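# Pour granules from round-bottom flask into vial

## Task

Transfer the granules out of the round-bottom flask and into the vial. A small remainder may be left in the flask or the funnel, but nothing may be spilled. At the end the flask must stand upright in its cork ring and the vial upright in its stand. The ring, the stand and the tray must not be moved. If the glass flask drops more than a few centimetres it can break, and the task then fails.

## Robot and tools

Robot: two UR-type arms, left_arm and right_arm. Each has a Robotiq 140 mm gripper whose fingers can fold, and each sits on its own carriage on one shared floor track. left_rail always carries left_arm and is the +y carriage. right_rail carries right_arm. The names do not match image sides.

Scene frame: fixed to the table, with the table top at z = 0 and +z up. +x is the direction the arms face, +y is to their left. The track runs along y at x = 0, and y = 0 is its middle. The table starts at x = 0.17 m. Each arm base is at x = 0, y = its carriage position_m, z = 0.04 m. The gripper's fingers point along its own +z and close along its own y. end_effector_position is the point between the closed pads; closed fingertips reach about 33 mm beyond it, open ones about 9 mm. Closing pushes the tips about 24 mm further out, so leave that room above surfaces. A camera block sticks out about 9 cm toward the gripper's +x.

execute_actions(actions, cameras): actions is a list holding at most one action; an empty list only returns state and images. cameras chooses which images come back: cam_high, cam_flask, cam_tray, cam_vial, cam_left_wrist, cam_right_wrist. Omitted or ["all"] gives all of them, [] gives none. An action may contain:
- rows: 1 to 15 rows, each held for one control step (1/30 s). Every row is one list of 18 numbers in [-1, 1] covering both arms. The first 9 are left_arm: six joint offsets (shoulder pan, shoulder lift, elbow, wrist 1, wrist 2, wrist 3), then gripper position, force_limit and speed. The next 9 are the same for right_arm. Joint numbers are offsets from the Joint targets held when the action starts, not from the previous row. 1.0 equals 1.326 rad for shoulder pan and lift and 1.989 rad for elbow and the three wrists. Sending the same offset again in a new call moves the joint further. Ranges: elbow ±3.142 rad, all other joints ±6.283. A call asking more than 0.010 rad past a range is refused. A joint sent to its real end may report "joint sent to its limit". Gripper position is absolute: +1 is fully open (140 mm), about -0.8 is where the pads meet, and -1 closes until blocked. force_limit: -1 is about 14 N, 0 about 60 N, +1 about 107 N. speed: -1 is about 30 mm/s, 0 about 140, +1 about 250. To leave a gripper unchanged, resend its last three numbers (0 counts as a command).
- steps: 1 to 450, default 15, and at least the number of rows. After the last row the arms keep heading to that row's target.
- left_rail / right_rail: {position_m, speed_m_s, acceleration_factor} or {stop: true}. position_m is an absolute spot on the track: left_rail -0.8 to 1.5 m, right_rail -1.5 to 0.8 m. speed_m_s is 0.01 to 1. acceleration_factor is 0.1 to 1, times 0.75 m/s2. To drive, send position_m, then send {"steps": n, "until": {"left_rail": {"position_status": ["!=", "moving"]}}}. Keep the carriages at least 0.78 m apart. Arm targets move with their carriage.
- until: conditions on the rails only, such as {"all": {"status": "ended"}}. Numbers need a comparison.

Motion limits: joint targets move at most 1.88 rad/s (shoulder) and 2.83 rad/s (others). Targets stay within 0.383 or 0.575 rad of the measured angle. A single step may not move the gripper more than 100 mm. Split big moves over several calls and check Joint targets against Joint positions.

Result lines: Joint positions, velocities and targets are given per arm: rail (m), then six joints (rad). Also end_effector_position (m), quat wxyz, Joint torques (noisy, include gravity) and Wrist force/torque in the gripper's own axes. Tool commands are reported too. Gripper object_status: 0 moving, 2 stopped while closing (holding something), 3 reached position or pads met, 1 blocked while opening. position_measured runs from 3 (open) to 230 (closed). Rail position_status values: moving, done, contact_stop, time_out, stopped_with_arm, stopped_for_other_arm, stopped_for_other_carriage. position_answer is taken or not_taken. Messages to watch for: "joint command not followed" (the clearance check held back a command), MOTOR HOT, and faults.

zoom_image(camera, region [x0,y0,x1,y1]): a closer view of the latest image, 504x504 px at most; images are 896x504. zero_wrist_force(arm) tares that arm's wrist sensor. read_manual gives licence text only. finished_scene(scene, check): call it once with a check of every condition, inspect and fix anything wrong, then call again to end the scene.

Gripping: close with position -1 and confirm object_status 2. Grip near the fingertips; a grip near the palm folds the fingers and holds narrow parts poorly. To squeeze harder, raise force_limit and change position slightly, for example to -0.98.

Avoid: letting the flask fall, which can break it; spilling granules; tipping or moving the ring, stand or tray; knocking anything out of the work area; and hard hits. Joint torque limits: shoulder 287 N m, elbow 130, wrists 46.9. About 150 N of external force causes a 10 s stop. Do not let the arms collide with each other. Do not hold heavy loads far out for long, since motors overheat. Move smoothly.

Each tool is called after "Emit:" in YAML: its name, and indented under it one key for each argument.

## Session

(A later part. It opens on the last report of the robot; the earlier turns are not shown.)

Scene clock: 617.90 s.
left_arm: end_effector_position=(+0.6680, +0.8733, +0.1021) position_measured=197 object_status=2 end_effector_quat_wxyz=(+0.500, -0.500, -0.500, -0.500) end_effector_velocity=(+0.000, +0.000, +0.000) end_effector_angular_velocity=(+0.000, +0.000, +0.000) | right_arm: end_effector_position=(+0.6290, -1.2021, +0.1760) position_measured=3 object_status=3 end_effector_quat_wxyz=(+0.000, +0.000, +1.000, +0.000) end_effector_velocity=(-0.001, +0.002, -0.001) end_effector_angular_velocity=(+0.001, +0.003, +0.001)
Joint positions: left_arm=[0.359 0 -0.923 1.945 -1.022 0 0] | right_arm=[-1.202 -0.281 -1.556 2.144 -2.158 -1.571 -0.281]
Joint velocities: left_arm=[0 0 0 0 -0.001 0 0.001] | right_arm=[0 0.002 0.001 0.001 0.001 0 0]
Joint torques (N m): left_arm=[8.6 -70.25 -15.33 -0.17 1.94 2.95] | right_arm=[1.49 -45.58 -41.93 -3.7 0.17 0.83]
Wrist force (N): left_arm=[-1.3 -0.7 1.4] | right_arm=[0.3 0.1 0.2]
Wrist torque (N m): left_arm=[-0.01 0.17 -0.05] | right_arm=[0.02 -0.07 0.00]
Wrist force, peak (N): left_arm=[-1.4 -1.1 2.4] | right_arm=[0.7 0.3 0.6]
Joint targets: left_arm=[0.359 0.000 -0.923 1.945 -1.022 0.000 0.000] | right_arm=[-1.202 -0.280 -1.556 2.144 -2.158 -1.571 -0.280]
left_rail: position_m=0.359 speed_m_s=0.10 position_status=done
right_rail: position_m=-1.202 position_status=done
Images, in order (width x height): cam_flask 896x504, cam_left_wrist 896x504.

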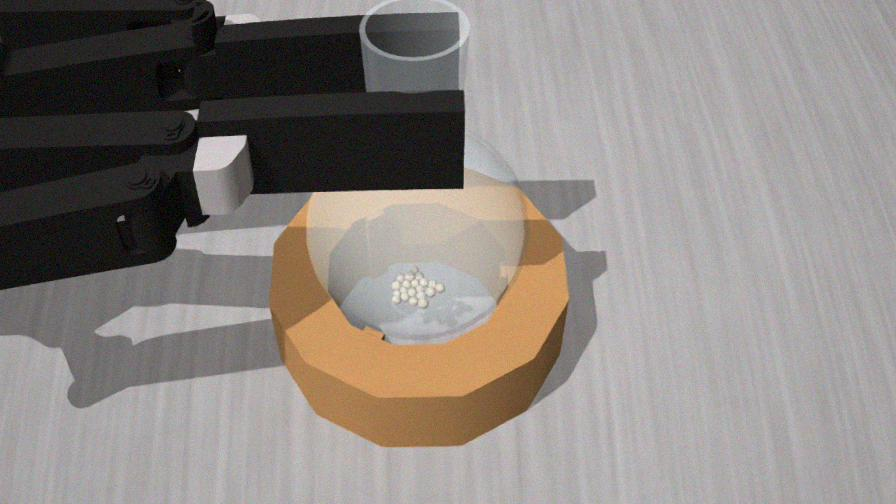

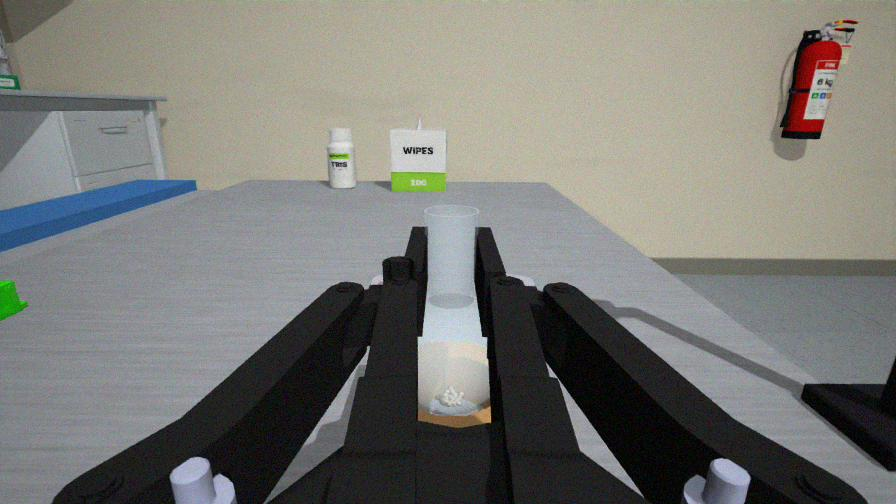

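Emit:
execute_actions:
  actions:
    - {"rows": [[0,-0.00068,-0.00002,0.00048,0,0,-1,-0.5,-1,0,0,0,0,0,0,1,1,1],[0,-0.00257,-0.00009,0.0018,0,0,-1,-0.5,-1,0,0,0,0,0,0,1,1,1],[0,-0.0055,-0.00019,0.00386,0,0,-1,-0.5,-1,0,0,0,0,0,0,1,1,1],[0,-0.00927,-0.00033,0.00651,0,0,-1,-0.5,-1,0,0,0,0,0,0,1,1,1],[0,-0.0137,-0.00048,0.00962,0,0,-1,-0.5,-1,0,0,0,0,0,0,1,1,1],[0,-0.0186,-0.00065,0.01306,0,0,-1,-0.5,-1,0,0,0,0,0,0,1,1,1],[0,-0.0238,-0.00084,0.01671,0,0,-1,-0.5,-1,0,0,0,0,0,0,1,1,1],[0,-0.02904,-0.00102,0.02039,0,0,-1,-0.5,-1,0,0,0,0,0,0,1,1,1],[0,-0.03424,-0.00121,0.02404,0,0,-1,-0.5,-1,0,0,0,0,0,0,1,1,1],[0,-0.03914,-0.00138,0.02747,0,0,-1,-0.5,-1,0,0,0,0,0,0,1,1,1],[0,-0.04358,-0.00153,0.03059,0,0,-1,-0.5,-1,0,0,0,0,0,0,1,1,1],[0,-0.04735,-0.00167,0.03323,0,0,-1,-0.5,-1,0,0,0,0,0,0,1,1,1],[0,-0.05028,-0.00177,0.03529,0,0,-1,-0.5,-1,0,0,0,0,0,0,1,1,1],[0,-0.05217,-0.00184,0.03661,0,0,-1,-0.5,-1,0,0,0,0,0,0,1,1,1],[0,-0.052847,-0.00186,0.037092,0,0,-1,-0.5,-1,0,0,0,0,0,0,1,1,1]], "steps": 24}
  cameras: ["cam_flask", "cam_left_wrist"]

Scene clock: 675.23 s.
left_arm: end_effector_position=(+0.6680, +0.8733, +0.1498) position_measured=197 object_status=2 end_effector_quat_wxyz=(+0.500, -0.500, -0.500, -0.500) end_effector_velocity=(+0.000, +0.000, +0.002) end_effector_angular_velocity=(+0.000, +0.000, +0.000) | right_arm: end_effector_position=(+0.6290, -1.2021, +0.1760) position_measured=3 object_status=3 end_effector_quat_wxyz=(+0.000, +0.000, +1.000, +0.000) end_effector_velocity=(+0.000, +0.000, +0.000) end_effector_angular_velocity=(+0.001, +0.000, +0.000)
Joint positions: left_arm=[0.359 0 -0.993 1.941 -0.948 0 0] | right_arm=[-1.202 -0.281 -1.556 2.144 -2.158 -1.571 -0.281]
Joint velocities: left_arm=[0 0 -0.003 0 0.003 0 -0.001] | right_arm=[0 0 0 -0.001 0.001 0.001 0]
Joint torques (N m): left_arm=[8.77 -93.47 -35.42 2.66 0.83 2.77] | right_arm=[1.83 -45.91 -40.68 -4.24 0.29 1.13]
Wrist force (N): left_arm=[-1.3 -1.0 1.7] | right_arm=[0.3 -0.1 0.0]
Wrist torque (N m): left_arm=[0.02 0.02 -0.02] | right_arm=[-0.03 -0.06 0.00]
Wrist force, peak (N): left_arm=[-2.8 -1.2 1.7] | right_arm=[0.5 0.2 0.5]
Joint targets: left_arm=[0.359 0.000 -0.993 1.941 -0.948 0.000 0.000] | right_arm=[-1.202 -0.280 -1.556 2.144 -2.158 -1.571 -0.280]
left_rail: position_m=0.359 speed_m_s=0.10 position_status=done
right_rail: position_m=-1.202 position_status=done
Images, in order (width x height): cam_flask 896x504, cam_left_wrist 896x504.

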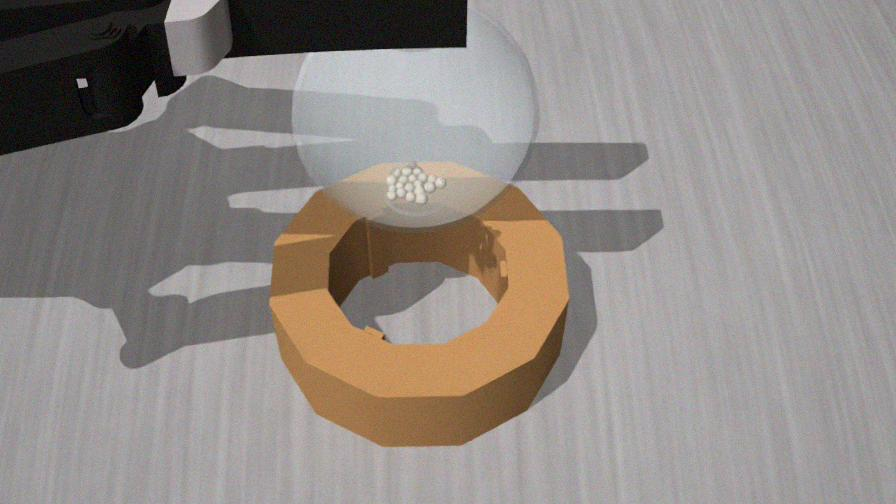

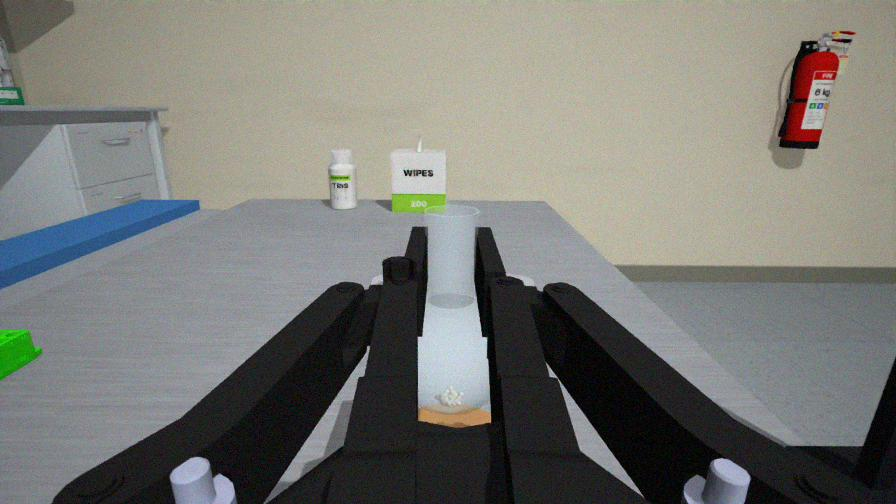

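Emit:
execute_actions:
  actions:
    - {"rows": [[0,-0.00166,0.00094,0.00017,0,0,-1,-0.5,-1,0,0,0,0,0,0,1,1,1],[0,-0.00626,0.00355,0.00062,0,0,-1,-0.5,-1,0,0,0,0,0,0,1,1,1],[0,-0.01339,0.00759,0.00133,0,0,-1,-0.5,-1,0,0,0,0,0,0,1,1,1],[0,-0.02259,0.01281,0.00225,0,0,-1,-0.5,-1,0,0,0,0,0,0,1,1,1],[0,-0.03339,0.01894,0.00333,0,0,-1,-0.5,-1,0,0,0,0,0,0,1,1,1],[0,-0.04533,0.0257,0.00451,0,0,-1,-0.5,-1,0,0,0,0,0,0,1,1,1],[0,-0.058,0.03289,0.00578,0,0,-1,-0.5,-1,0,0,0,0,0,0,1,1,1],[0,-0.07077,0.04013,0.00705,0,0,-1,-0.5,-1,0,0,0,0,0,0,1,1,1],[0,-0.08344,0.04732,0.00831,0,0,-1,-0.5,-1,0,0,0,0,0,0,1,1,1],[0,-0.09538,0.05409,0.0095,0,0,-1,-0.5,-1,0,0,0,0,0,0,1,1,1],[0,-0.10619,0.06022,0.01057,0,0,-1,-0.5,-1,0,0,0,0,0,0,1,1,1],[0,-0.11538,0.06543,0.01149,0,0,-1,-0.5,-1,0,0,0,0,0,0,1,1,1],[0,-0.12251,0.06948,0.0122,0,0,-1,-0.5,-1,0,0,0,0,0,0,1,1,1],[0,-0.12711,0.07208,0.01266,0,0,-1,-0.5,-1,0,0,0,0,0,0,1,1,1],[0,-0.128773,0.073024,0.0128235,0,0,-1,-0.5,-1,0,0,0,0,0,0,1,1,1]], "steps": 18}
  cameras: []

Emit:
execute_actions:
  actions:
    - {"rows": [[0,-0.00166,0.00094,0.00017,0,0,-1,-0.5,-1,0,0,0,0,0,0,1,1,1],[0,-0.00626,0.00355,0.00062,0,0,-1,-0.5,-1,0,0,0,0,0,0,1,1,1],[0,-0.01339,0.00759,0.00133,0,0,-1,-0.5,-1,0,0,0,0,0,0,1,1,1],[0,-0.02259,0.01281,0.00225,0,0,-1,-0.5,-1,0,0,0,0,0,0,1,1,1],[0,-0.03339,0.01894,0.00333,0,0,-1,-0.5,-1,0,0,0,0,0,0,1,1,1],[0,-0.04533,0.0257,0.00451,0,0,-1,-0.5,-1,0,0,0,0,0,0,1,1,1],[0,-0.058,0.03289,0.00578,0,0,-1,-0.5,-1,0,0,0,0,0,0,1,1,1],[0,-0.07077,0.04013,0.00705,0,0,-1,-0.5,-1,0,0,0,0,0,0,1,1,1],[0,-0.08344,0.04732,0.00831,0,0,-1,-0.5,-1,0,0,0,0,0,0,1,1,1],[0,-0.09538,0.05409,0.0095,0,0,-1,-0.5,-1,0,0,0,0,0,0,1,1,1],[0,-0.10619,0.06022,0.01057,0,0,-1,-0.5,-1,0,0,0,0,0,0,1,1,1],[0,-0.11538,0.06543,0.01149,0,0,-1,-0.5,-1,0,0,0,0,0,0,1,1,1],[0,-0.12251,0.06948,0.0122,0,0,-1,-0.5,-1,0,0,0,0,0,0,1,1,1],[0,-0.12711,0.07208,0.01266,0,0,-1,-0.5,-1,0,0,0,0,0,0,1,1,1],[0,-0.128773,0.073024,0.0128235,0,0,-1,-0.5,-1,0,0,0,0,0,0,1,1,1]], "steps": 22}
  cameras: ["cam_flask", "cam_left_wrist"]

Scene clock: 711.27 s.
left_arm: end_effector_position=(+0.5878, +0.8733, +0.2079) position_measured=197 object_status=2 end_effector_quat_wxyz=(+0.500, -0.500, -0.500, -0.500) end_effector_velocity=(-0.001, -0.001, +0.001) end_effector_angular_velocity=(+0.000, +0.001, -0.002) | right_arm: end_effector_position=(+0.6290, -1.2021, +0.1760) position_measured=3 object_status=3 end_effector_quat_wxyz=(+0.000, +0.000, +1.000, +0.000) end_effector_velocity=(+0.000, -0.001, +0.001) end_effector_angular_velocity=(-0.002, -0.002, -0.001)
Joint positions: left_arm=[0.359 0 -1.164 2.086 -0.923 0 0] | right_arm=[-1.202 -0.281 -1.556 2.144 -2.158 -1.571 -0.281]
Joint velocities: left_arm=[0 -0.001 -0.004 0.003 0 0.001 0.002] | right_arm=[0 -0.001 -0.002 0 -0.001 -0.001 0]
Joint torques (N m): left_arm=[8.92 -80.29 -15.88 2.18 0.36 2.75] | right_arm=[3.67 -46.37 -39.4 -3.32 -0.17 1.81]
Wrist force (N): left_arm=[-1.9 -1.3 1.6] | right_arm=[0.3 0.1 0.2]
Wrist torque (N m): left_arm=[-0.05 0.15 -0.05] | right_arm=[0.02 -0.06 0.00]
Wrist force, peak (N): left_arm=[-2.9 0.6 1.8] | right_arm=[0.5 -0.3 0.8]
Joint targets: left_arm=[0.359 0.000 -1.164 2.086 -0.923 0.000 0.000] | right_arm=[-1.202 -0.280 -1.556 2.144 -2.158 -1.571 -0.280]
left_rail: position_m=0.359 speed_m_s=0.10 position_status=done
right_rail: position_m=-1.202 position_status=done
No camera images: "cameras" was empty.

Scene clock: 712.37 s.
left_arm: end_effector_position=(+0.5002, +0.8733, +0.2499) position_measured=197 object_status=2 end_effector_quat_wxyz=(+0.500, -0.500, -0.500, -0.500) end_effector_velocity=(-0.002, +0.000, +0.001) end_effector_angular_velocity=(+0.000, +0.001, +0.001) | right_arm: end_effector_position=(+0.6290, -1.2021, +0.1760) position_measured=3 object_status=3 end_effector_quat_wxyz=(+0.000, +0.000, +1.000, +0.000) end_effector_velocity=(+0.000, +0.000, +0.000) end_effector_angular_velocity=(+0.000, -0.001, +0.001)
Joint positions: left_arm=[0.359 0 -1.334 2.231 -0.897 0 0] | right_arm=[-1.202 -0.281 -1.556 2.144 -2.158 -1.571 -0.28]
Joint velocities: left_arm=[0 0 -0.003 0.003 0 -0.001 0.001] | right_arm=[0 0.001 0 0.001 -0.001 0 0]
Joint torques (N m): left_arm=[7.74 -67.18 -16.6 2.1 0.03 2.82] | right_arm=[1.02 -43.2 -40.64 -3.35 -0.06 1.66]
Wrist force (N): left_arm=[-2.1 -1.4 1.4] | right_arm=[0.0 0.2 0.4]
Wrist torque (N m): left_arm=[-0.09 0.17 -0.02] | right_arm=[0.05 0.00 0.00]
Wrist force, peak (N): left_arm=[-1.2 -3.3 1.3] | right_arm=[0.4 0.0 0.6]
Joint targets: left_arm=[0.359 0.000 -1.335 2.231 -0.897 0.000 0.000] | right_arm=[-1.202 -0.280 -1.556 2.144 -2.158 -1.571 -0.280]
left_rail: position_m=0.359 speed_m_s=0.10 position_status=done
right_rail: position_m=-1.202 position_status=done
Images, in order (width x height): cam_flask 896x504, cam_left_wrist 896x504.

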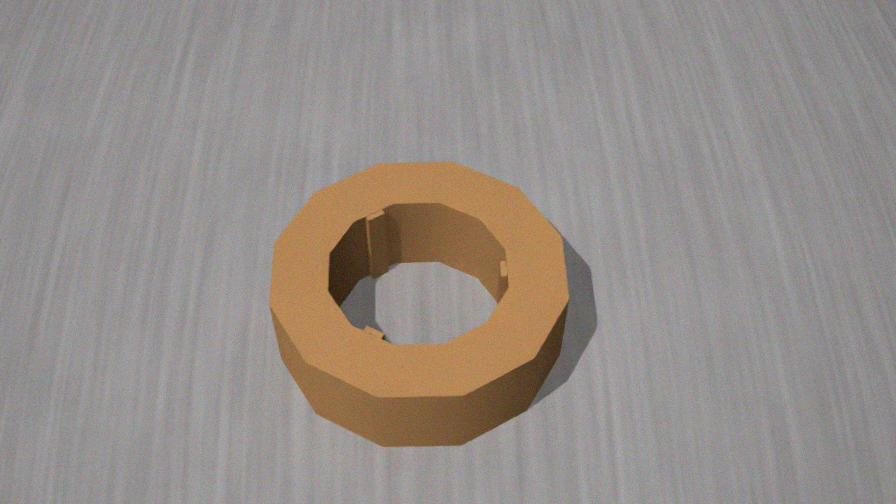

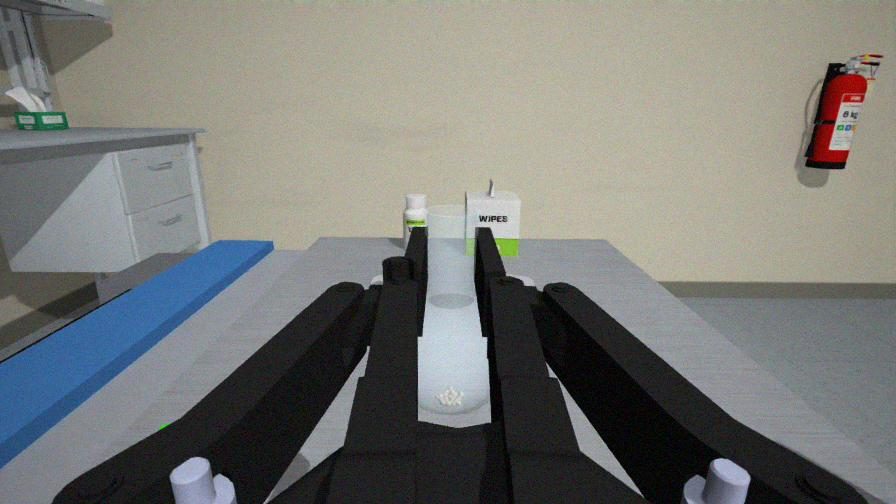

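Emit:
execute_actions:
  actions:
    - {"left_rail": {"position_m": -0.2387, "speed_m_s": 0.6}, "steps": 150, "until": {"left_rail": {"position_status": ["!=", "moving"]}}}
  cameras: ["cam_vial", "cam_left_wrist"]

Scene clock: 973.03 s.
left_arm: end_effector_position=(+0.5000, +0.2761, +0.2500) position_measured=197 object_status=2 end_effector_quat_wxyz=(+0.500, -0.500, -0.500, -0.500) end_effector_velocity=(-0.001, -0.001, +0.000) end_effector_angular_velocity=(+0.000, +0.002, +0.001) | right_arm: end_effector_position=(+0.6290, -1.2021, +0.1760) position_measured=3 object_status=3 end_effector_quat_wxyz=(+0.000, +0.000, +1.000, +0.000) end_effector_velocity=(+0.000, +0.000, +0.001) end_effector_angular_velocity=(+0.000, -0.002, +0.001)
Joint positions: left_arm=[-0.239 0 -1.335 2.231 -0.897 0 0] | right_arm=[-1.202 -0.281 -1.556 2.144 -2.158 -1.571 -0.281]
Joint velocities: left_arm=[-0.001 0 0 0 0 -0.001 0.002] | right_arm=[0 0 -0.001 0 0 0 -0.001]
Joint torques (N m): left_arm=[5.89 -61.09 -30.57 -0.83 -1.97 2.42] | right_arm=[4.51 -44.24 -39.54 -3.86 -0.27 1.85]
Wrist force (N): left_arm=[-2.0 -1.3 1.5] | right_arm=[0.2 0.0 0.0]
Wrist torque (N m): left_arm=[-0.09 0.14 -0.03] | right_arm=[0.00 -0.04 0.00]
Wrist force, peak (N): left_arm=[-2.4 -1.5 2.5] | right_arm=[0.7 0.4 0.4]
Joint targets: left_arm=[-0.239 0.000 -1.335 2.231 -0.897 0.000 0.000] | right_arm=[-1.202 -0.280 -1.556 2.144 -2.158 -1.571 -0.280]
Tool commands: left_gripper/position=-1.0 left_gripper/force_limit=-0.5 left_gripper/speed=-1.0 right_gripper/position=+1.0 right_gripper/force_limit=+1.0 right_gripper/speed=+1.0
left_rail: position_m=-0.239 speed_m_s=0.60 position_status=done
right_rail: position_m=-1.202 position_status=done
Images, in order (width x height): cam_vial 896x504, cam_left_wrist 896x504.

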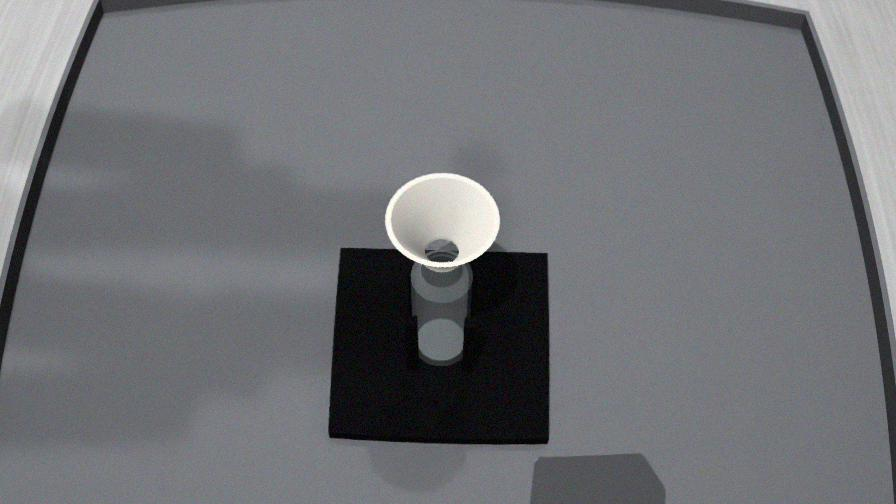

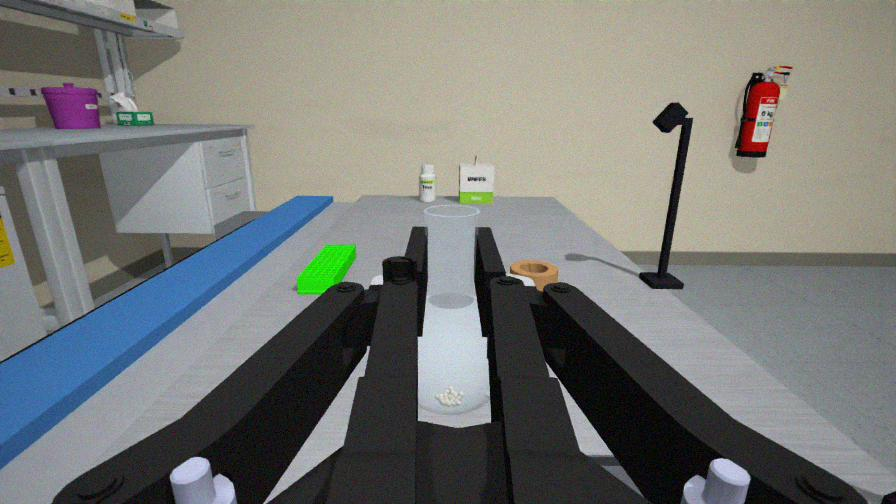

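Emit:
execute_actions:
  actions:
    - {"rows": [[0,0.00025,0.00014,0.00071,0.00113,0.00584,-1,-0.5,-1,0,0,0,0,0,0,1,1,1],[0,0.00093,0.00054,0.00268,0.00426,0.02199,-1,-0.5,-1,0,0,0,0,0,0,1,1,1],[0,0.00199,0.00116,0.00573,0.00913,0.04706,-1,-0.5,-1,0,0,0,0,0,0,1,1,1],[0,0.00335,0.00196,0.00966,0.01539,0.07937,-1,-0.5,-1,0,0,0,0,0,0,1,1,1],[0,0.00495,0.0029,0.01428,0.02275,0.11733,-1,-0.5,-1,0,0,0,0,0,0,1,1,1],[0,0.00672,0.00393,0.01938,0.03089,0.15928,-1,-0.5,-1,0,0,0,0,0,0,1,1,1],[0,0.0086,0.00503,0.0248,0.03952,0.2038,-1,-0.5,-1,0,0,0,0,0,0,1,1,1],[0,0.01049,0.00614,0.03027,0.04823,0.24869,-1,-0.5,-1,0,0,0,0,0,0,1,1,1],[0,0.01237,0.00724,0.03569,0.05686,0.29321,-1,-0.5,-1,0,0,0,0,0,0,1,1,1],[0,0.01414,0.00828,0.04079,0.065,0.33516,-1,-0.5,-1,0,0,0,0,0,0,1,1,1],[0,0.01574,0.00922,0.04541,0.07236,0.37312,-1,-0.5,-1,0,0,0,0,0,0,1,1,1],[0,0.01711,0.01001,0.04934,0.07862,0.40543,-1,-0.5,-1,0,0,0,0,0,0,1,1,1],[0,0.01816,0.01063,0.05239,0.08348,0.4305,-1,-0.5,-1,0,0,0,0,0,0,1,1,1],[0,0.01884,0.01103,0.05436,0.08662,0.44665,-1,-0.5,-1,0,0,0,0,0,0,1,1,1],[0,0.01909,0.01118,0.05507,0.08775,0.45249,-1,-0.5,-1,0,0,0,0,0,0,1,1,1]], "steps": 22}
  cameras: []

Emit:
execute_actions:
  actions:
    - {"rows": [[0,0.00025,0.00014,0.00071,0.00113,0.00584,-1,-0.5,-1,0,0,0,0,0,0,1,1,1],[0,0.00093,0.00054,0.00268,0.00426,0.02199,-1,-0.5,-1,0,0,0,0,0,0,1,1,1],[0,0.00199,0.00116,0.00573,0.00913,0.04706,-1,-0.5,-1,0,0,0,0,0,0,1,1,1],[0,0.00335,0.00196,0.00966,0.01539,0.07937,-1,-0.5,-1,0,0,0,0,0,0,1,1,1],[0,0.00495,0.0029,0.01428,0.02275,0.11733,-1,-0.5,-1,0,0,0,0,0,0,1,1,1],[0,0.00672,0.00393,0.01938,0.03089,0.15928,-1,-0.5,-1,0,0,0,0,0,0,1,1,1],[0,0.0086,0.00503,0.0248,0.03952,0.2038,-1,-0.5,-1,0,0,0,0,0,0,1,1,1],[0,0.01049,0.00614,0.03027,0.04823,0.24869,-1,-0.5,-1,0,0,0,0,0,0,1,1,1],[0,0.01237,0.00724,0.03569,0.05686,0.29321,-1,-0.5,-1,0,0,0,0,0,0,1,1,1],[0,0.01414,0.00828,0.04079,0.065,0.33516,-1,-0.5,-1,0,0,0,0,0,0,1,1,1],[0,0.01574,0.00922,0.04541,0.07236,0.37312,-1,-0.5,-1,0,0,0,0,0,0,1,1,1],[0,0.01711,0.01001,0.04934,0.07862,0.40543,-1,-0.5,-1,0,0,0,0,0,0,1,1,1],[0,0.01816,0.01063,0.05239,0.08348,0.4305,-1,-0.5,-1,0,0,0,0,0,0,1,1,1],[0,0.01884,0.01103,0.05436,0.08662,0.44665,-1,-0.5,-1,0,0,0,0,0,0,1,1,1],[0,0.01909,0.01118,0.05507,0.08775,0.45249,-1,-0.5,-1,0,0,0,0,0,0,1,1,1]], "steps": 25}
  cameras: ["cam_vial", "cam_left_wrist"]

Scene clock: 1003.53 s.
left_arm: end_effector_position=(+0.5330, +0.2709, +0.2220) position_measured=197 object_status=2 end_effector_quat_wxyz=(+0.656, -0.706, -0.123, -0.236) end_effector_velocity=(+0.000, +0.000, +0.000) end_effector_angular_velocity=(+0.000, +0.004, +0.000) | right_arm: end_effector_position=(+0.6290, -1.2021, +0.1760) position_measured=3 object_status=3 end_effector_quat_wxyz=(+0.000, +0.000, +1.000, +0.000) end_effector_velocity=(-0.001, +0.000, -0.002) end_effector_angular_velocity=(+0.002, +0.004, +0.000)
Joint positions: left_arm=[-0.239 0 -1.309 2.254 -0.788 0.174 0.899] | right_arm=[-1.202 -0.281 -1.556 2.144 -2.158 -1.571 -0.281]
Joint velocities: left_arm=[0 0 0 0 0.001 0 0.003] | right_arm=[0 0 0.002 0.002 0.001 0 0]
Joint torques (N m): left_arm=[6.02 -38.97 -15.36 1.91 2.57 2.53] | right_arm=[1.12 -42.08 -40.7 -3.08 0.05 1.32]
Wrist force (N): left_arm=[-1.9 -1.2 0.5] | right_arm=[0.1 0.3 0.1]
Wrist torque (N m): left_arm=[-0.23 0.08 -0.08] | right_arm=[0.07 -0.02 0.00]
Wrist force, peak (N): left_arm=[-2.7 -1.6 1.3] | right_arm=[0.4 0.5 0.4]
Joint targets: left_arm=[-0.239 0.000 -1.309 2.254 -0.788 0.174 0.900] | right_arm=[-1.202 -0.280 -1.556 2.144 -2.158 -1.571 -0.280]
left_rail: position_m=-0.239 speed_m_s=0.60 position_status=done
right_rail: position_m=-1.202 position_status=done
No camera images: "cameras" was empty.

Scene clock: 1004.87 s.
left_arm: end_effector_position=(+0.5597, +0.2555, +0.1801) position_measured=197 object_status=2 end_effector_quat_wxyz=(+0.666, -0.676, +0.309, +0.064) end_effector_velocity=(+0.000, +0.000, +0.000) end_effector_angular_velocity=(+0.001, +0.004, -0.002) | right_arm: end_effector_position=(+0.6290, -1.2021, +0.1760) position_measured=3 object_status=3 end_effector_quat_wxyz=(+0.000, +0.000, +1.000, +0.000) end_effector_velocity=(+0.000, +0.001, +0.000) end_effector_angular_velocity=(-0.001, +0.001, +0.002)
Joint positions: left_arm=[-0.239 0 -1.284 2.276 -0.678 0.349 1.799] | right_arm=[-1.202 -0.281 -1.556 2.144 -2.158 -1.571 -0.281]
Joint velocities: left_arm=[0 0 0 0.001 0.001 0.001 0.003] | right_arm=[0 0.002 0 0 0 -0.001 0]
Joint torques (N m): left_arm=[5.99 -39.57 -13.88 2.15 2.29 2.54] | right_arm=[3.05 -46.33 -40.53 -3.17 0.28 2.03]
Wrist force (N): left_arm=[-1.1 -0.5 0.1] | right_arm=[0.4 0.1 0.4]
Wrist torque (N m): left_arm=[-0.17 -0.04 -0.10] | right_arm=[0.03 -0.07 0.00]
Wrist force, peak (N): left_arm=[-2.1 -1.7 1.2] | right_arm=[0.7 0.4 0.0]
Joint targets: left_arm=[-0.239 0.000 -1.284 2.276 -0.678 0.349 1.800] | right_arm=[-1.202 -0.280 -1.556 2.144 -2.158 -1.571 -0.280]
left_rail: position_m=-0.239 speed_m_s=0.60 position_status=done
right_rail: position_m=-1.202 position_status=done
Images, in order (width x height): cam_vial 896x504, cam_left_wrist 896x504.

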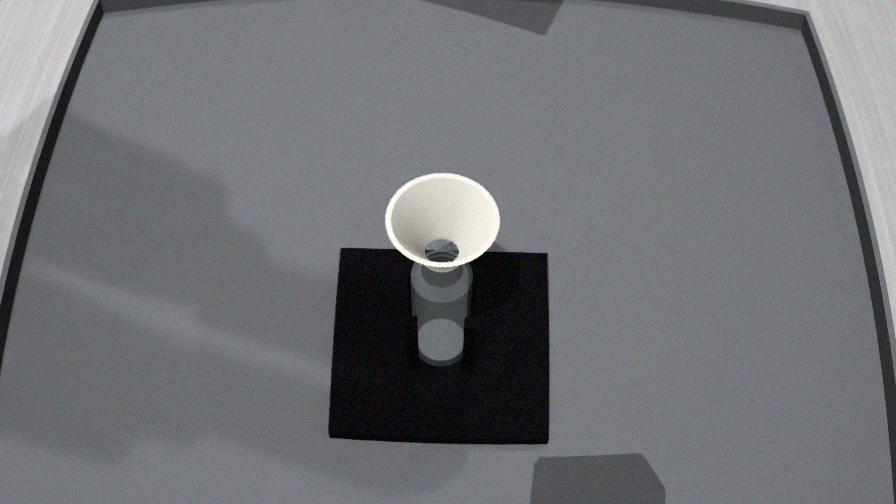

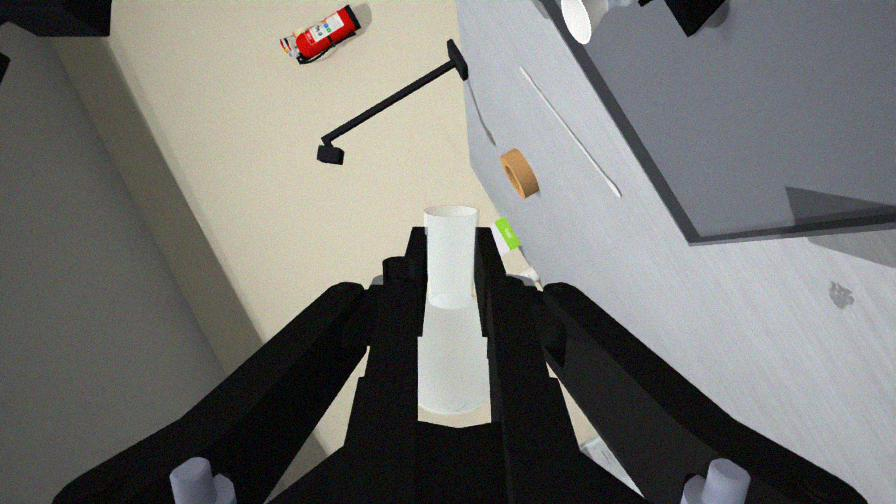

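Emit:
execute_actions:
  actions:
    - {"rows": [[0,0.00161,-0.00078,-0.00029,0,0.00191,-1,-0.5,-1,0,0,0,0,0,0,1,1,1],[0,0.00606,-0.00295,-0.00109,0,0.00719,-1,-0.5,-1,0,0,0,0,0,0,1,1,1],[0,0.01296,-0.0063,-0.00234,0,0.01539,-1,-0.5,-1,0,0,0,0,0,0,1,1,1],[0,0.02186,-0.01063,-0.00394,0,0.02596,-1,-0.5,-1,0,0,0,0,0,0,1,1,1],[0,0.03232,-0.01572,-0.00583,0,0.03838,-1,-0.5,-1,0,0,0,0,0,0,1,1,1],[0,0.04387,-0.02134,-0.00791,0,0.0521,-1,-0.5,-1,0,0,0,0,0,0,1,1,1],[0,0.05614,-0.0273,-0.01012,0,0.06667,-1,-0.5,-1,0,0,0,0,0,0,1,1,1],[0,0.0685,-0.03332,-0.01235,0,0.08135,-1,-0.5,-1,0,0,0,0,0,0,1,1,1],[0,0.08076,-0.03928,-0.01456,0,0.09591,-1,-0.5,-1,0,0,0,0,0,0,1,1,1],[0,0.09232,-0.0449,-0.01664,0,0.10963,-1,-0.5,-1,0,0,0,0,0,0,1,1,1],[0,0.10277,-0.04999,-0.01853,0,0.12205,-1,-0.5,-1,0,0,0,0,0,0,1,1,1],[0,0.11167,-0.05432,-0.02013,0,0.13262,-1,-0.5,-1,0,0,0,0,0,0,1,1,1],[0,0.11858,-0.05768,-0.02138,0,0.14082,-1,-0.5,-1,0,0,0,0,0,0,1,1,1],[0,0.12303,-0.05984,-0.02218,0,0.1461,-1,-0.5,-1,0,0,0,0,0,0,1,1,1],[0,0.124634,-0.060623,-0.022467,0,0.148014,-1,-0.5,-1,0,0,0,0,0,0,1,1,1]], "steps": 26}
  cameras: ["cam_vial", "cam_left_wrist"]

Scene clock: 1020.47 s.
left_arm: end_effector_position=(+0.6322, +0.2555, +0.1302) position_measured=197 object_status=2 end_effector_quat_wxyz=(+0.649, -0.624, +0.405, +0.161) end_effector_velocity=(+0.001, +0.000, -0.001) end_effector_angular_velocity=(+0.001, +0.003, +0.000) | right_arm: end_effector_position=(+0.6290, -1.2021, +0.1760) position_measured=3 object_status=3 end_effector_quat_wxyz=(+0.000, +0.000, +1.000, +0.000) end_effector_velocity=(+0.000, +0.000, +0.000) end_effector_angular_velocity=(+0.000, +0.001, +0.000)
Joint positions: left_arm=[-0.239 0 -1.119 2.156 -0.723 0.349 2.094] | right_arm=[-1.202 -0.281 -1.556 2.144 -2.158 -1.571 -0.281]
Joint velocities: left_arm=[0 0 0.002 -0.002 -0.001 0 0.004] | right_arm=[0 0.001 0.001 -0.001 0 0 0]
Joint torques (N m): left_arm=[5.23 -50.62 -32.56 -0.85 1.57 3.45] | right_arm=[0.59 -43.83 -41.01 -3.59 -0.68 1.82]
Wrist force (N): left_arm=[-0.2 -0.8 0.2] | right_arm=[0.5 0.0 0.3]
Wrist torque (N m): left_arm=[-0.23 -0.24 -0.12] | right_arm=[-0.01 -0.11 0.00]
Wrist force, peak (N): left_arm=[-2.6 -0.9 -0.7] | right_arm=[0.8 0.1 0.2]
Joint targets: left_arm=[-0.239 0.000 -1.119 2.155 -0.723 0.349 2.094] | right_arm=[-1.202 -0.280 -1.556 2.144 -2.158 -1.571 -0.280]
left_rail: position_m=-0.239 speed_m_s=0.60 position_status=done
right_rail: position_m=-1.202 position_status=done
Images, in order (width x height): cam_vial 896x504, cam_left_wrist 896x504.

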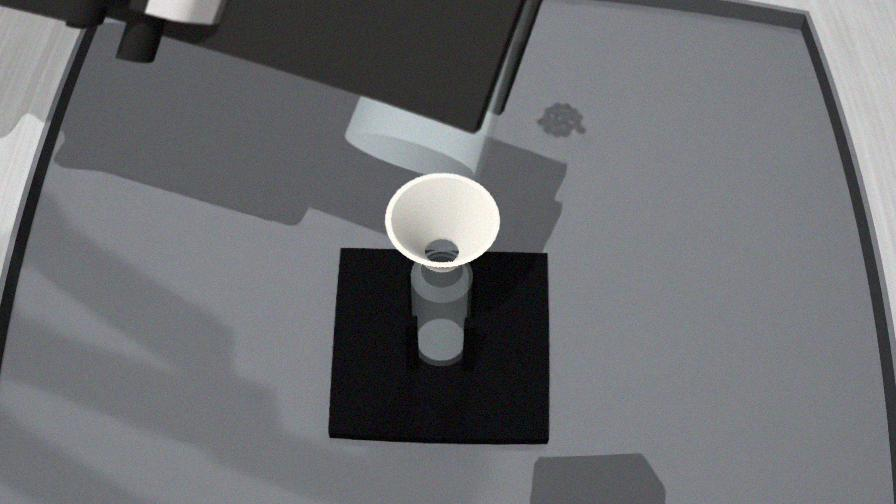

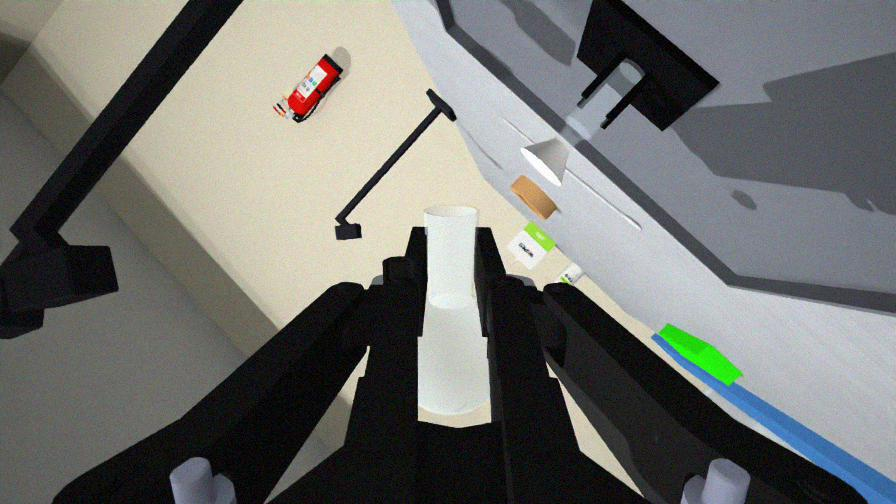

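Emit:
execute_actions:
  actions:
    - {"rows": [[0,0.00038,0.00002,-0.00028,0,0.00057,-1,-0.5,-1,0,0,0,0,0,0,1,1,1],[0,0.00144,0.00009,-0.00105,0,0.00213,-1,-0.5,-1,0,0,0,0,0,0,1,1,1],[0,0.00308,0.0002,-0.00225,0,0.00456,-1,-0.5,-1,0,0,0,0,0,0,1,1,1],[0,0.0052,0.00033,-0.0038,0,0.00769,-1,-0.5,-1,0,0,0,0,0,0,1,1,1],[0,0.00768,0.00049,-0.00561,0,0.01138,-1,-0.5,-1,0,0,0,0,0,0,1,1,1],[0,0.01043,0.00066,-0.00762,0,0.01544,-1,-0.5,-1,0,0,0,0,0,0,1,1,1],[0,0.01334,0.00085,-0.00975,0,0.01976,-1,-0.5,-1,0,0,0,0,0,0,1,1,1],[0,0.01628,0.00104,-0.01189,0,0.02411,-1,-0.5,-1,0,0,0,0,0,0,1,1,1],[0,0.0192,0.00122,-0.01402,0,0.02843,-1,-0.5,-1,0,0,0,0,0,0,1,1,1],[0,0.02194,0.0014,-0.01603,0,0.03249,-1,-0.5,-1,0,0,0,0,0,0,1,1,1],[0,0.02443,0.00156,-0.01784,0,0.03617,-1,-0.5,-1,0,0,0,0,0,0,1,1,1],[0,0.02654,0.00169,-0.01939,0,0.03931,-1,-0.5,-1,0,0,0,0,0,0,1,1,1],[0,0.02818,0.0018,-0.02059,0,0.04174,-1,-0.5,-1,0,0,0,0,0,0,1,1,1],[0,0.02924,0.00186,-0.02136,0,0.0433,-1,-0.5,-1,0,0,0,0,0,0,1,1,1],[0,0.029622,0.001889,-0.02164,0,0.043869,-1,-0.5,-1,0,0,0,0,0,0,1,1,1]], "steps": 24}
  cameras: ["cam_vial", "cam_left_wrist", "cam_tray"]

Emit:
zoom_image:
  camera: "cam_vial"
  region: [300, 60, 580, 320]

Emit:
zoom_image:
  camera: "cam_left_wrist"
  region: [380, 60, 620, 320]

Scene clock: 1063.83 s.
left_arm: end_effector_position=(+0.6323, +0.2555, +0.1072) position_measured=197 object_status=2 end_effector_quat_wxyz=(+0.642, -0.605, +0.432, +0.189) end_effector_velocity=(+0.000, +0.000, -0.001) end_effector_angular_velocity=(+0.001, +0.001, +0.000) | right_arm: end_effector_position=(+0.6290, -1.2021, +0.1760) position_measured=3 object_status=3 end_effector_quat_wxyz=(+0.000, +0.000, +1.000, +0.000) end_effector_velocity=(-0.001, +0.001, -0.002) end_effector_angular_velocity=(+0.002, +0.002, +0.000)
Joint positions: left_arm=[-0.239 0 -1.08 2.159 -0.766 0.349 2.181] | right_arm=[-1.202 -0.281 -1.556 2.144 -2.158 -1.571 -0.281]
Joint velocities: left_arm=[0 0 0.001 0 -0.002 0 0.002] | right_arm=[0 0 0.001 0.001 0 0.001 0]
Joint torques (N m): left_arm=[4.24 -54.23 -9.81 -1.43 -0.17 2.66] | right_arm=[3.35 -42.79 -39.37 -3.24 -0.37 2.14]
Wrist force (N): left_arm=[0.3 -0.2 0.0] | right_arm=[0.1 -0.3 0.3]
Wrist torque (N m): left_arm=[-0.08 -0.32 -0.14] | right_arm=[-0.07 -0.03 0.01]
Wrist force, peak (N): left_arm=[0.0 -1.3 0.4] | right_arm=[0.7 0.4 0.2]
Joint targets: left_arm=[-0.239 0.000 -1.080 2.159 -0.766 0.349 2.181] | right_arm=[-1.202 -0.280 -1.556 2.144 -2.158 -1.571 -0.280]
left_rail: position_m=-0.239 speed_m_s=0.60 position_status=done
right_rail: position_m=-1.202 position_status=done
Images, in order (width x height): cam_tray 896x504, cam_vial 896x504, cam_left_wrist 896x504.

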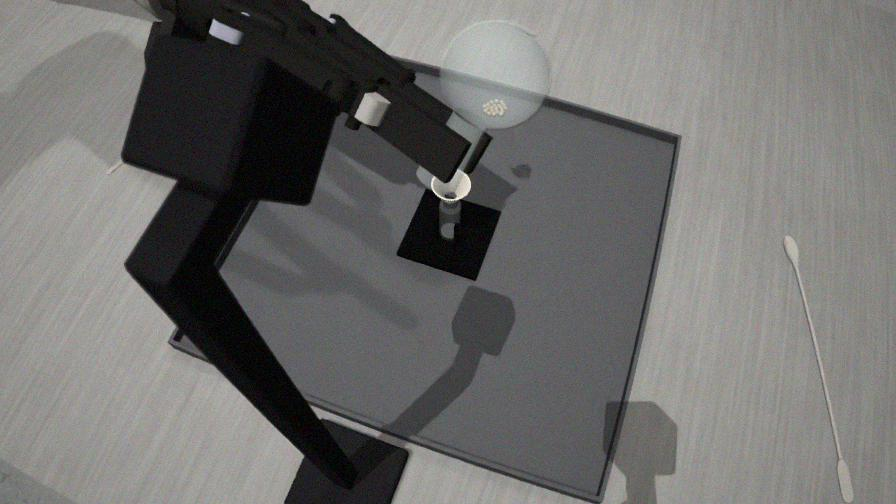

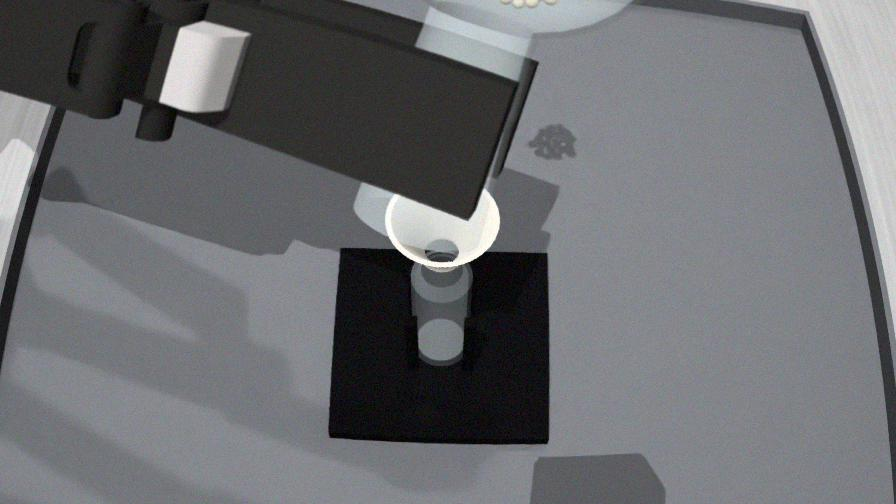

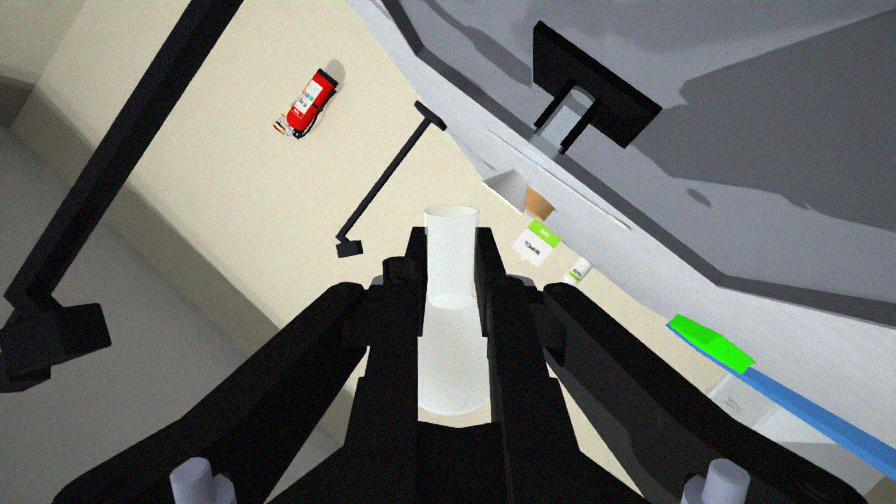

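Scaled by 1.800 from the camera's 896x504 image, which has a finer 1280x720 frame.

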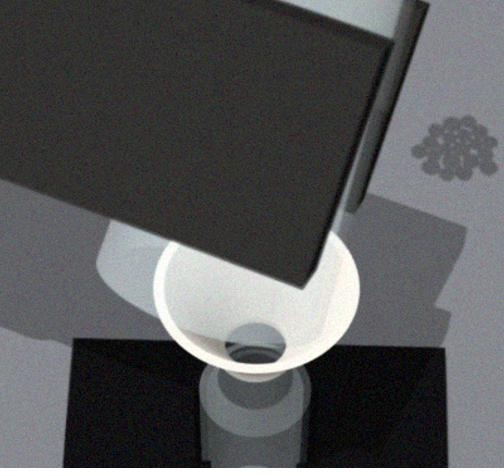

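Scaled by 1.938 from the camera's 896x504 image, which has a finer 1280x720 frame.

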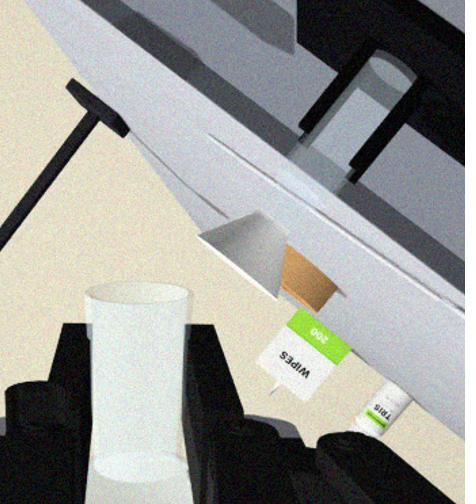

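Emit:
execute_actions:
  actions:
    - {"rows": [[0,0.00018,0.00001,-0.00013,0,0.00057,-1,-0.5,-1,0,0,0,0,0,0,1,1,1],[0,0.00068,0.00003,-0.00048,0,0.00213,-1,-0.5,-1,0,0,0,0,0,0,1,1,1],[0,0.00146,0.00006,-0.00103,0,0.00456,-1,-0.5,-1,0,0,0,0,0,0,1,1,1],[0,0.00246,0.0001,-0.00174,0,0.0077,-1,-0.5,-1,0,0,0,0,0,0,1,1,1],[0,0.00364,0.00015,-0.00258,0,0.01138,-1,-0.5,-1,0,0,0,0,0,0,1,1,1],[0,0.00494,0.0002,-0.0035,0,0.01544,-1,-0.5,-1,0,0,0,0,0,0,1,1,1],[0,0.00632,0.00026,-0.00447,0,0.01976,-1,-0.5,-1,0,0,0,0,0,0,1,1,1],[0,0.00772,0.00031,-0.00546,0,0.02411,-1,-0.5,-1,0,0,0,0,0,0,1,1,1],[0,0.0091,0.00037,-0.00644,0,0.02843,-1,-0.5,-1,0,0,0,0,0,0,1,1,1],[0,0.0104,0.00042,-0.00736,0,0.0325,-1,-0.5,-1,0,0,0,0,0,0,1,1,1],[0,0.01158,0.00047,-0.00819,0,0.03618,-1,-0.5,-1,0,0,0,0,0,0,1,1,1],[0,0.01258,0.00051,-0.0089,0,0.03931,-1,-0.5,-1,0,0,0,0,0,0,1,1,1],[0,0.01336,0.00054,-0.00945,0,0.04174,-1,-0.5,-1,0,0,0,0,0,0,1,1,1],[0,0.01386,0.00056,-0.0098,0,0.04331,-1,-0.5,-1,0,0,0,0,0,0,1,1,1],[0,0.01404,0.000571,-0.009931,0,0.043875,-1,-0.5,-1,0,0,0,0,0,0,1,1,1]], "steps": 24}
  cameras: ["cam_vial", "cam_left_wrist"]

Emit:
zoom_image:
  camera: "cam_vial"
  region: [300, 60, 580, 320]

Emit:
zoom_image:
  camera: "cam_left_wrist"
  region: [400, 120, 560, 300]

Scene clock: 1171.30 s.
left_arm: end_effector_position=(+0.6323, +0.2555, +0.0965) position_measured=197 object_status=2 end_effector_quat_wxyz=(+0.633, -0.586, +0.458, +0.217) end_effector_velocity=(+0.000, +0.000, +0.000) end_effector_angular_velocity=(+0.001, +0.001, +0.001) | right_arm: end_effector_position=(+0.6290, -1.2021, +0.1760) position_measured=3 object_status=3 end_effector_quat_wxyz=(+0.000, +0.000, +1.000, +0.000) end_effector_velocity=(-0.001, +0.000, +0.000) end_effector_angular_velocity=(-0.001, +0.002, +0.000)
Joint positions: left_arm=[-0.239 0 -1.061 2.16 -0.785 0.349 2.268] | right_arm=[-1.202 -0.281 -1.556 2.144 -2.158 -1.571 -0.281]
Joint velocities: left_arm=[0 0 0.001 0 -0.001 -0.001 0.001] | right_arm=[0 0 -0.001 0.001 0.001 -0.001 0]
Joint torques (N m): left_arm=[1.3 -55.63 -9.38 -1.57 -1.23 2.67] | right_arm=[4.23 -44.11 -39.99 -3.09 -0.14 2.77]
Wrist force (N): left_arm=[0.2 -0.6 0.1] | right_arm=[0.3 0.1 0.1]
Wrist torque (N m): left_arm=[-0.19 -0.27 -0.15] | right_arm=[0.02 -0.06 0.01]
Wrist force, peak (N): left_arm=[0.2 -1.4 0.0] | right_arm=[0.6 -0.1 0.5]
Joint targets: left_arm=[-0.239 0.000 -1.061 2.160 -0.786 0.349 2.269] | right_arm=[-1.202 -0.280 -1.556 2.144 -2.158 -1.571 -0.280]
left_rail: position_m=-0.239 speed_m_s=0.60 position_status=done
right_rail: position_m=-1.202 position_status=done
Images, in order (width x height): cam_vial 896x504, cam_left_wrist 896x504.

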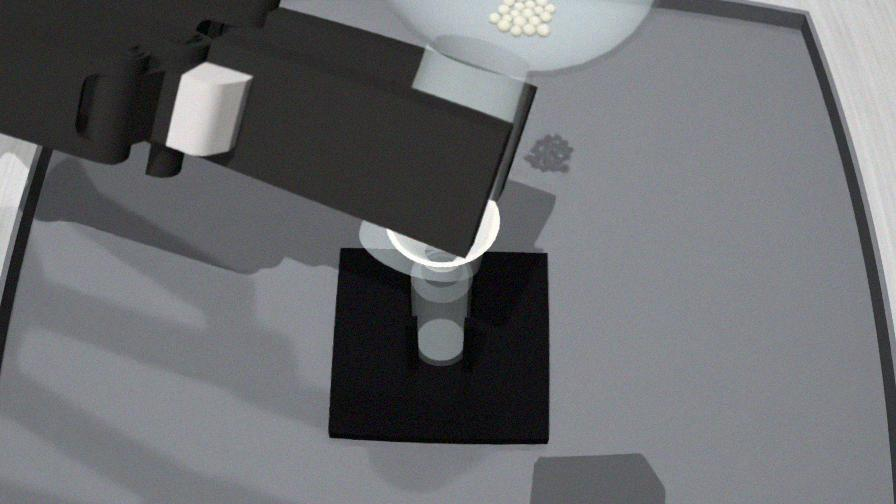

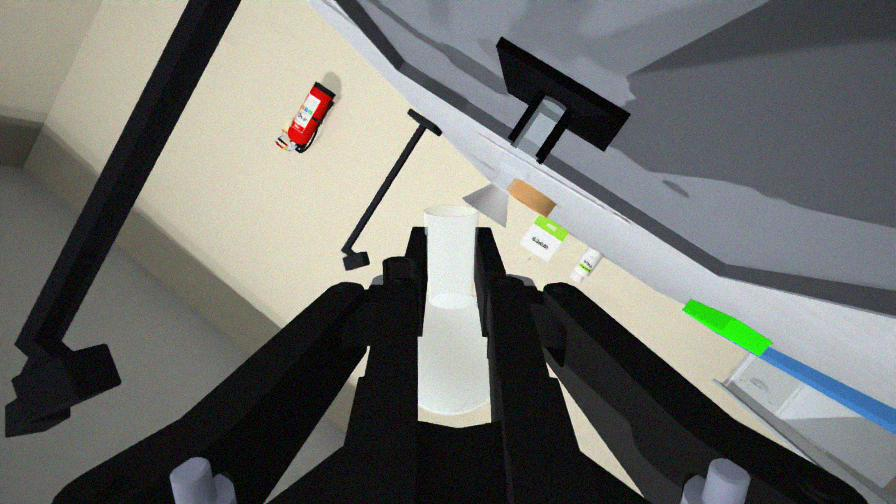

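Scaled by 1.800 from the camera's 896x504 image, which has a finer 1280x720 frame.

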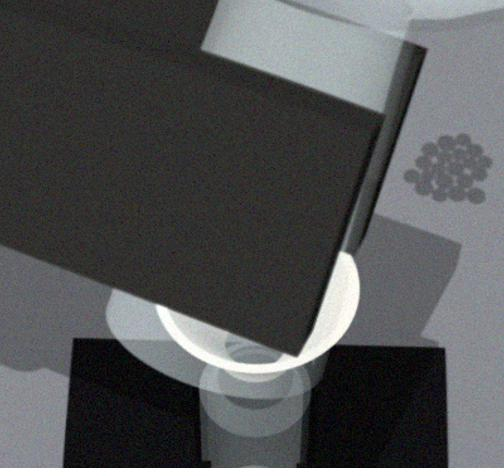

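Scaled by 2.800 from the camera's 896x504 image, which has a finer 1280x720 frame.

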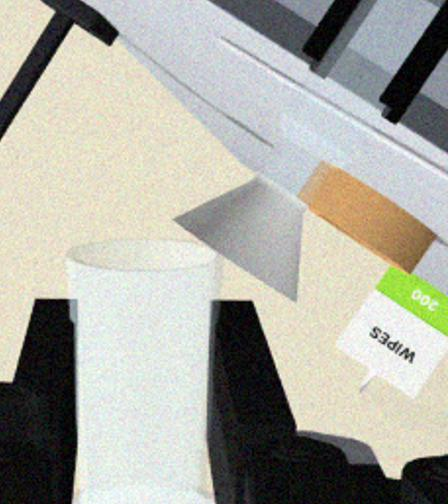

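Emit:
execute_actions:
  actions:
    - {"rows": [[0,0.0002,0.000105,-0.000236,0,0,-1,-0.5,-1,0,0,0,0,0,0,1,1,1],[0,0.0004,0.00021,-0.000473,0,0,-1,-0.5,-1,0,0,0,0,0,0,1,1,1],[0,0.0006,0.000315,-0.000709,0,0,-1,-0.5,-1,0,0,0,0,0,0,1,1,1],[0,0.0008,0.00042,-0.000946,0,0,-1,-0.5,-1,0,0,0,0,0,0,1,1,1],[0,0.000985,0.000525,-0.001182,0,0,-1,-0.5,-1,0,0,0,0,0,0,1,1,1]], "steps": 15}
  cameras: ["cam_vial", "cam_left_wrist"]

Emit:
zoom_image:
  camera: "cam_left_wrist"
  region: [400, 120, 560, 300]

Emit:
zoom_image:
  camera: "cam_vial"
  region: [340, 160, 540, 300]

Scene clock: 1212.20 s.
left_arm: end_effector_position=(+0.6318, +0.2555, +0.0954) position_measured=197 object_status=2 end_effector_quat_wxyz=(+0.633, -0.586, +0.458, +0.217) end_effector_velocity=(+0.001, +0.000, +0.000) end_effector_angular_velocity=(-0.001, -0.003, +0.000) | right_arm: end_effector_position=(+0.6290, -1.2021, +0.1760) position_measured=3 object_status=3 end_effector_quat_wxyz=(+0.000, +0.000, +1.000, +0.000) end_effector_velocity=(+0.000, +0.000, -0.001) end_effector_angular_velocity=(+0.000, +0.001, +0.001)
Joint positions: left_arm=[-0.239 0 -1.06 2.161 -0.788 0.349 2.269] | right_arm=[-1.202 -0.281 -1.556 2.144 -2.158 -1.571 -0.28]
Joint velocities: left_arm=[0 0 0 -0.001 0 0.001 -0.003] | right_arm=[0 0.001 0.001 0 0 0 0]
Joint torques (N m): left_arm=[-1.39 -54.5 -8.87 -1.19 -2.76 2.7] | right_arm=[4.91 -46.91 -39.84 -3.17 -1.07 2.63]
Wrist force (N): left_arm=[-0.2 -0.7 0.3] | right_arm=[0.3 0.3 0.0]
Wrist torque (N m): left_arm=[-0.20 -0.19 -0.15] | right_arm=[0.07 -0.05 0.00]
Wrist force, peak (N): left_arm=[0.6 -1.3 -0.2] | right_arm=[0.5 0.7 0.0]
Joint targets: left_arm=[-0.239 0.000 -1.060 2.161 -0.788 0.349 2.269] | right_arm=[-1.202 -0.280 -1.556 2.144 -2.158 -1.571 -0.280]
left_rail: position_m=-0.239 speed_m_s=0.60 position_status=done
right_rail: position_m=-1.202 position_status=done
Images, in order (width x height): cam_vial 896x504, cam_left_wrist 896x504.

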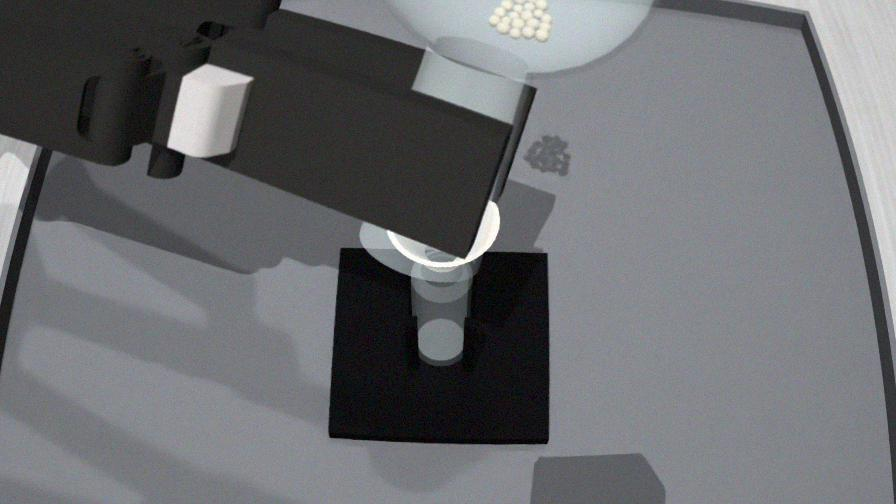

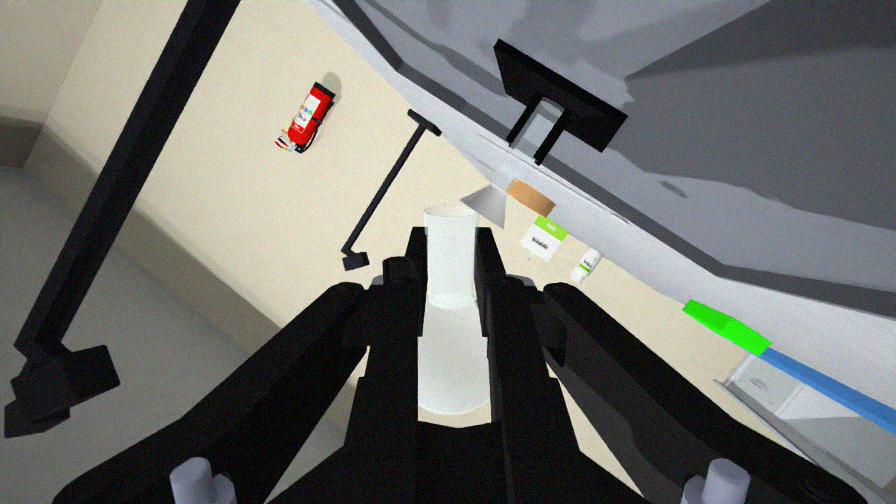

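Scaled by 2.800 from the camera's 896x504 image, which has a finer 1280x720 frame.

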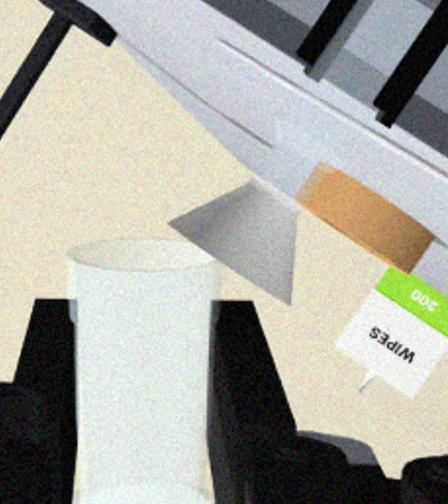

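Scaled by 2.520 from the camera's 896x504 image, which has a finer 1280x720 frame.

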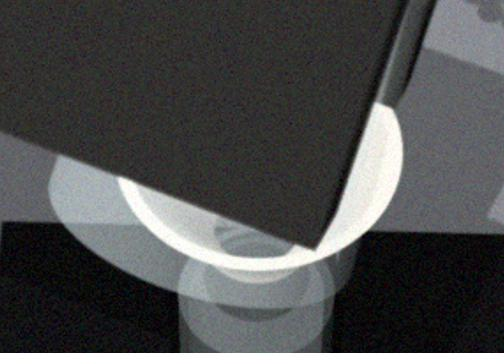

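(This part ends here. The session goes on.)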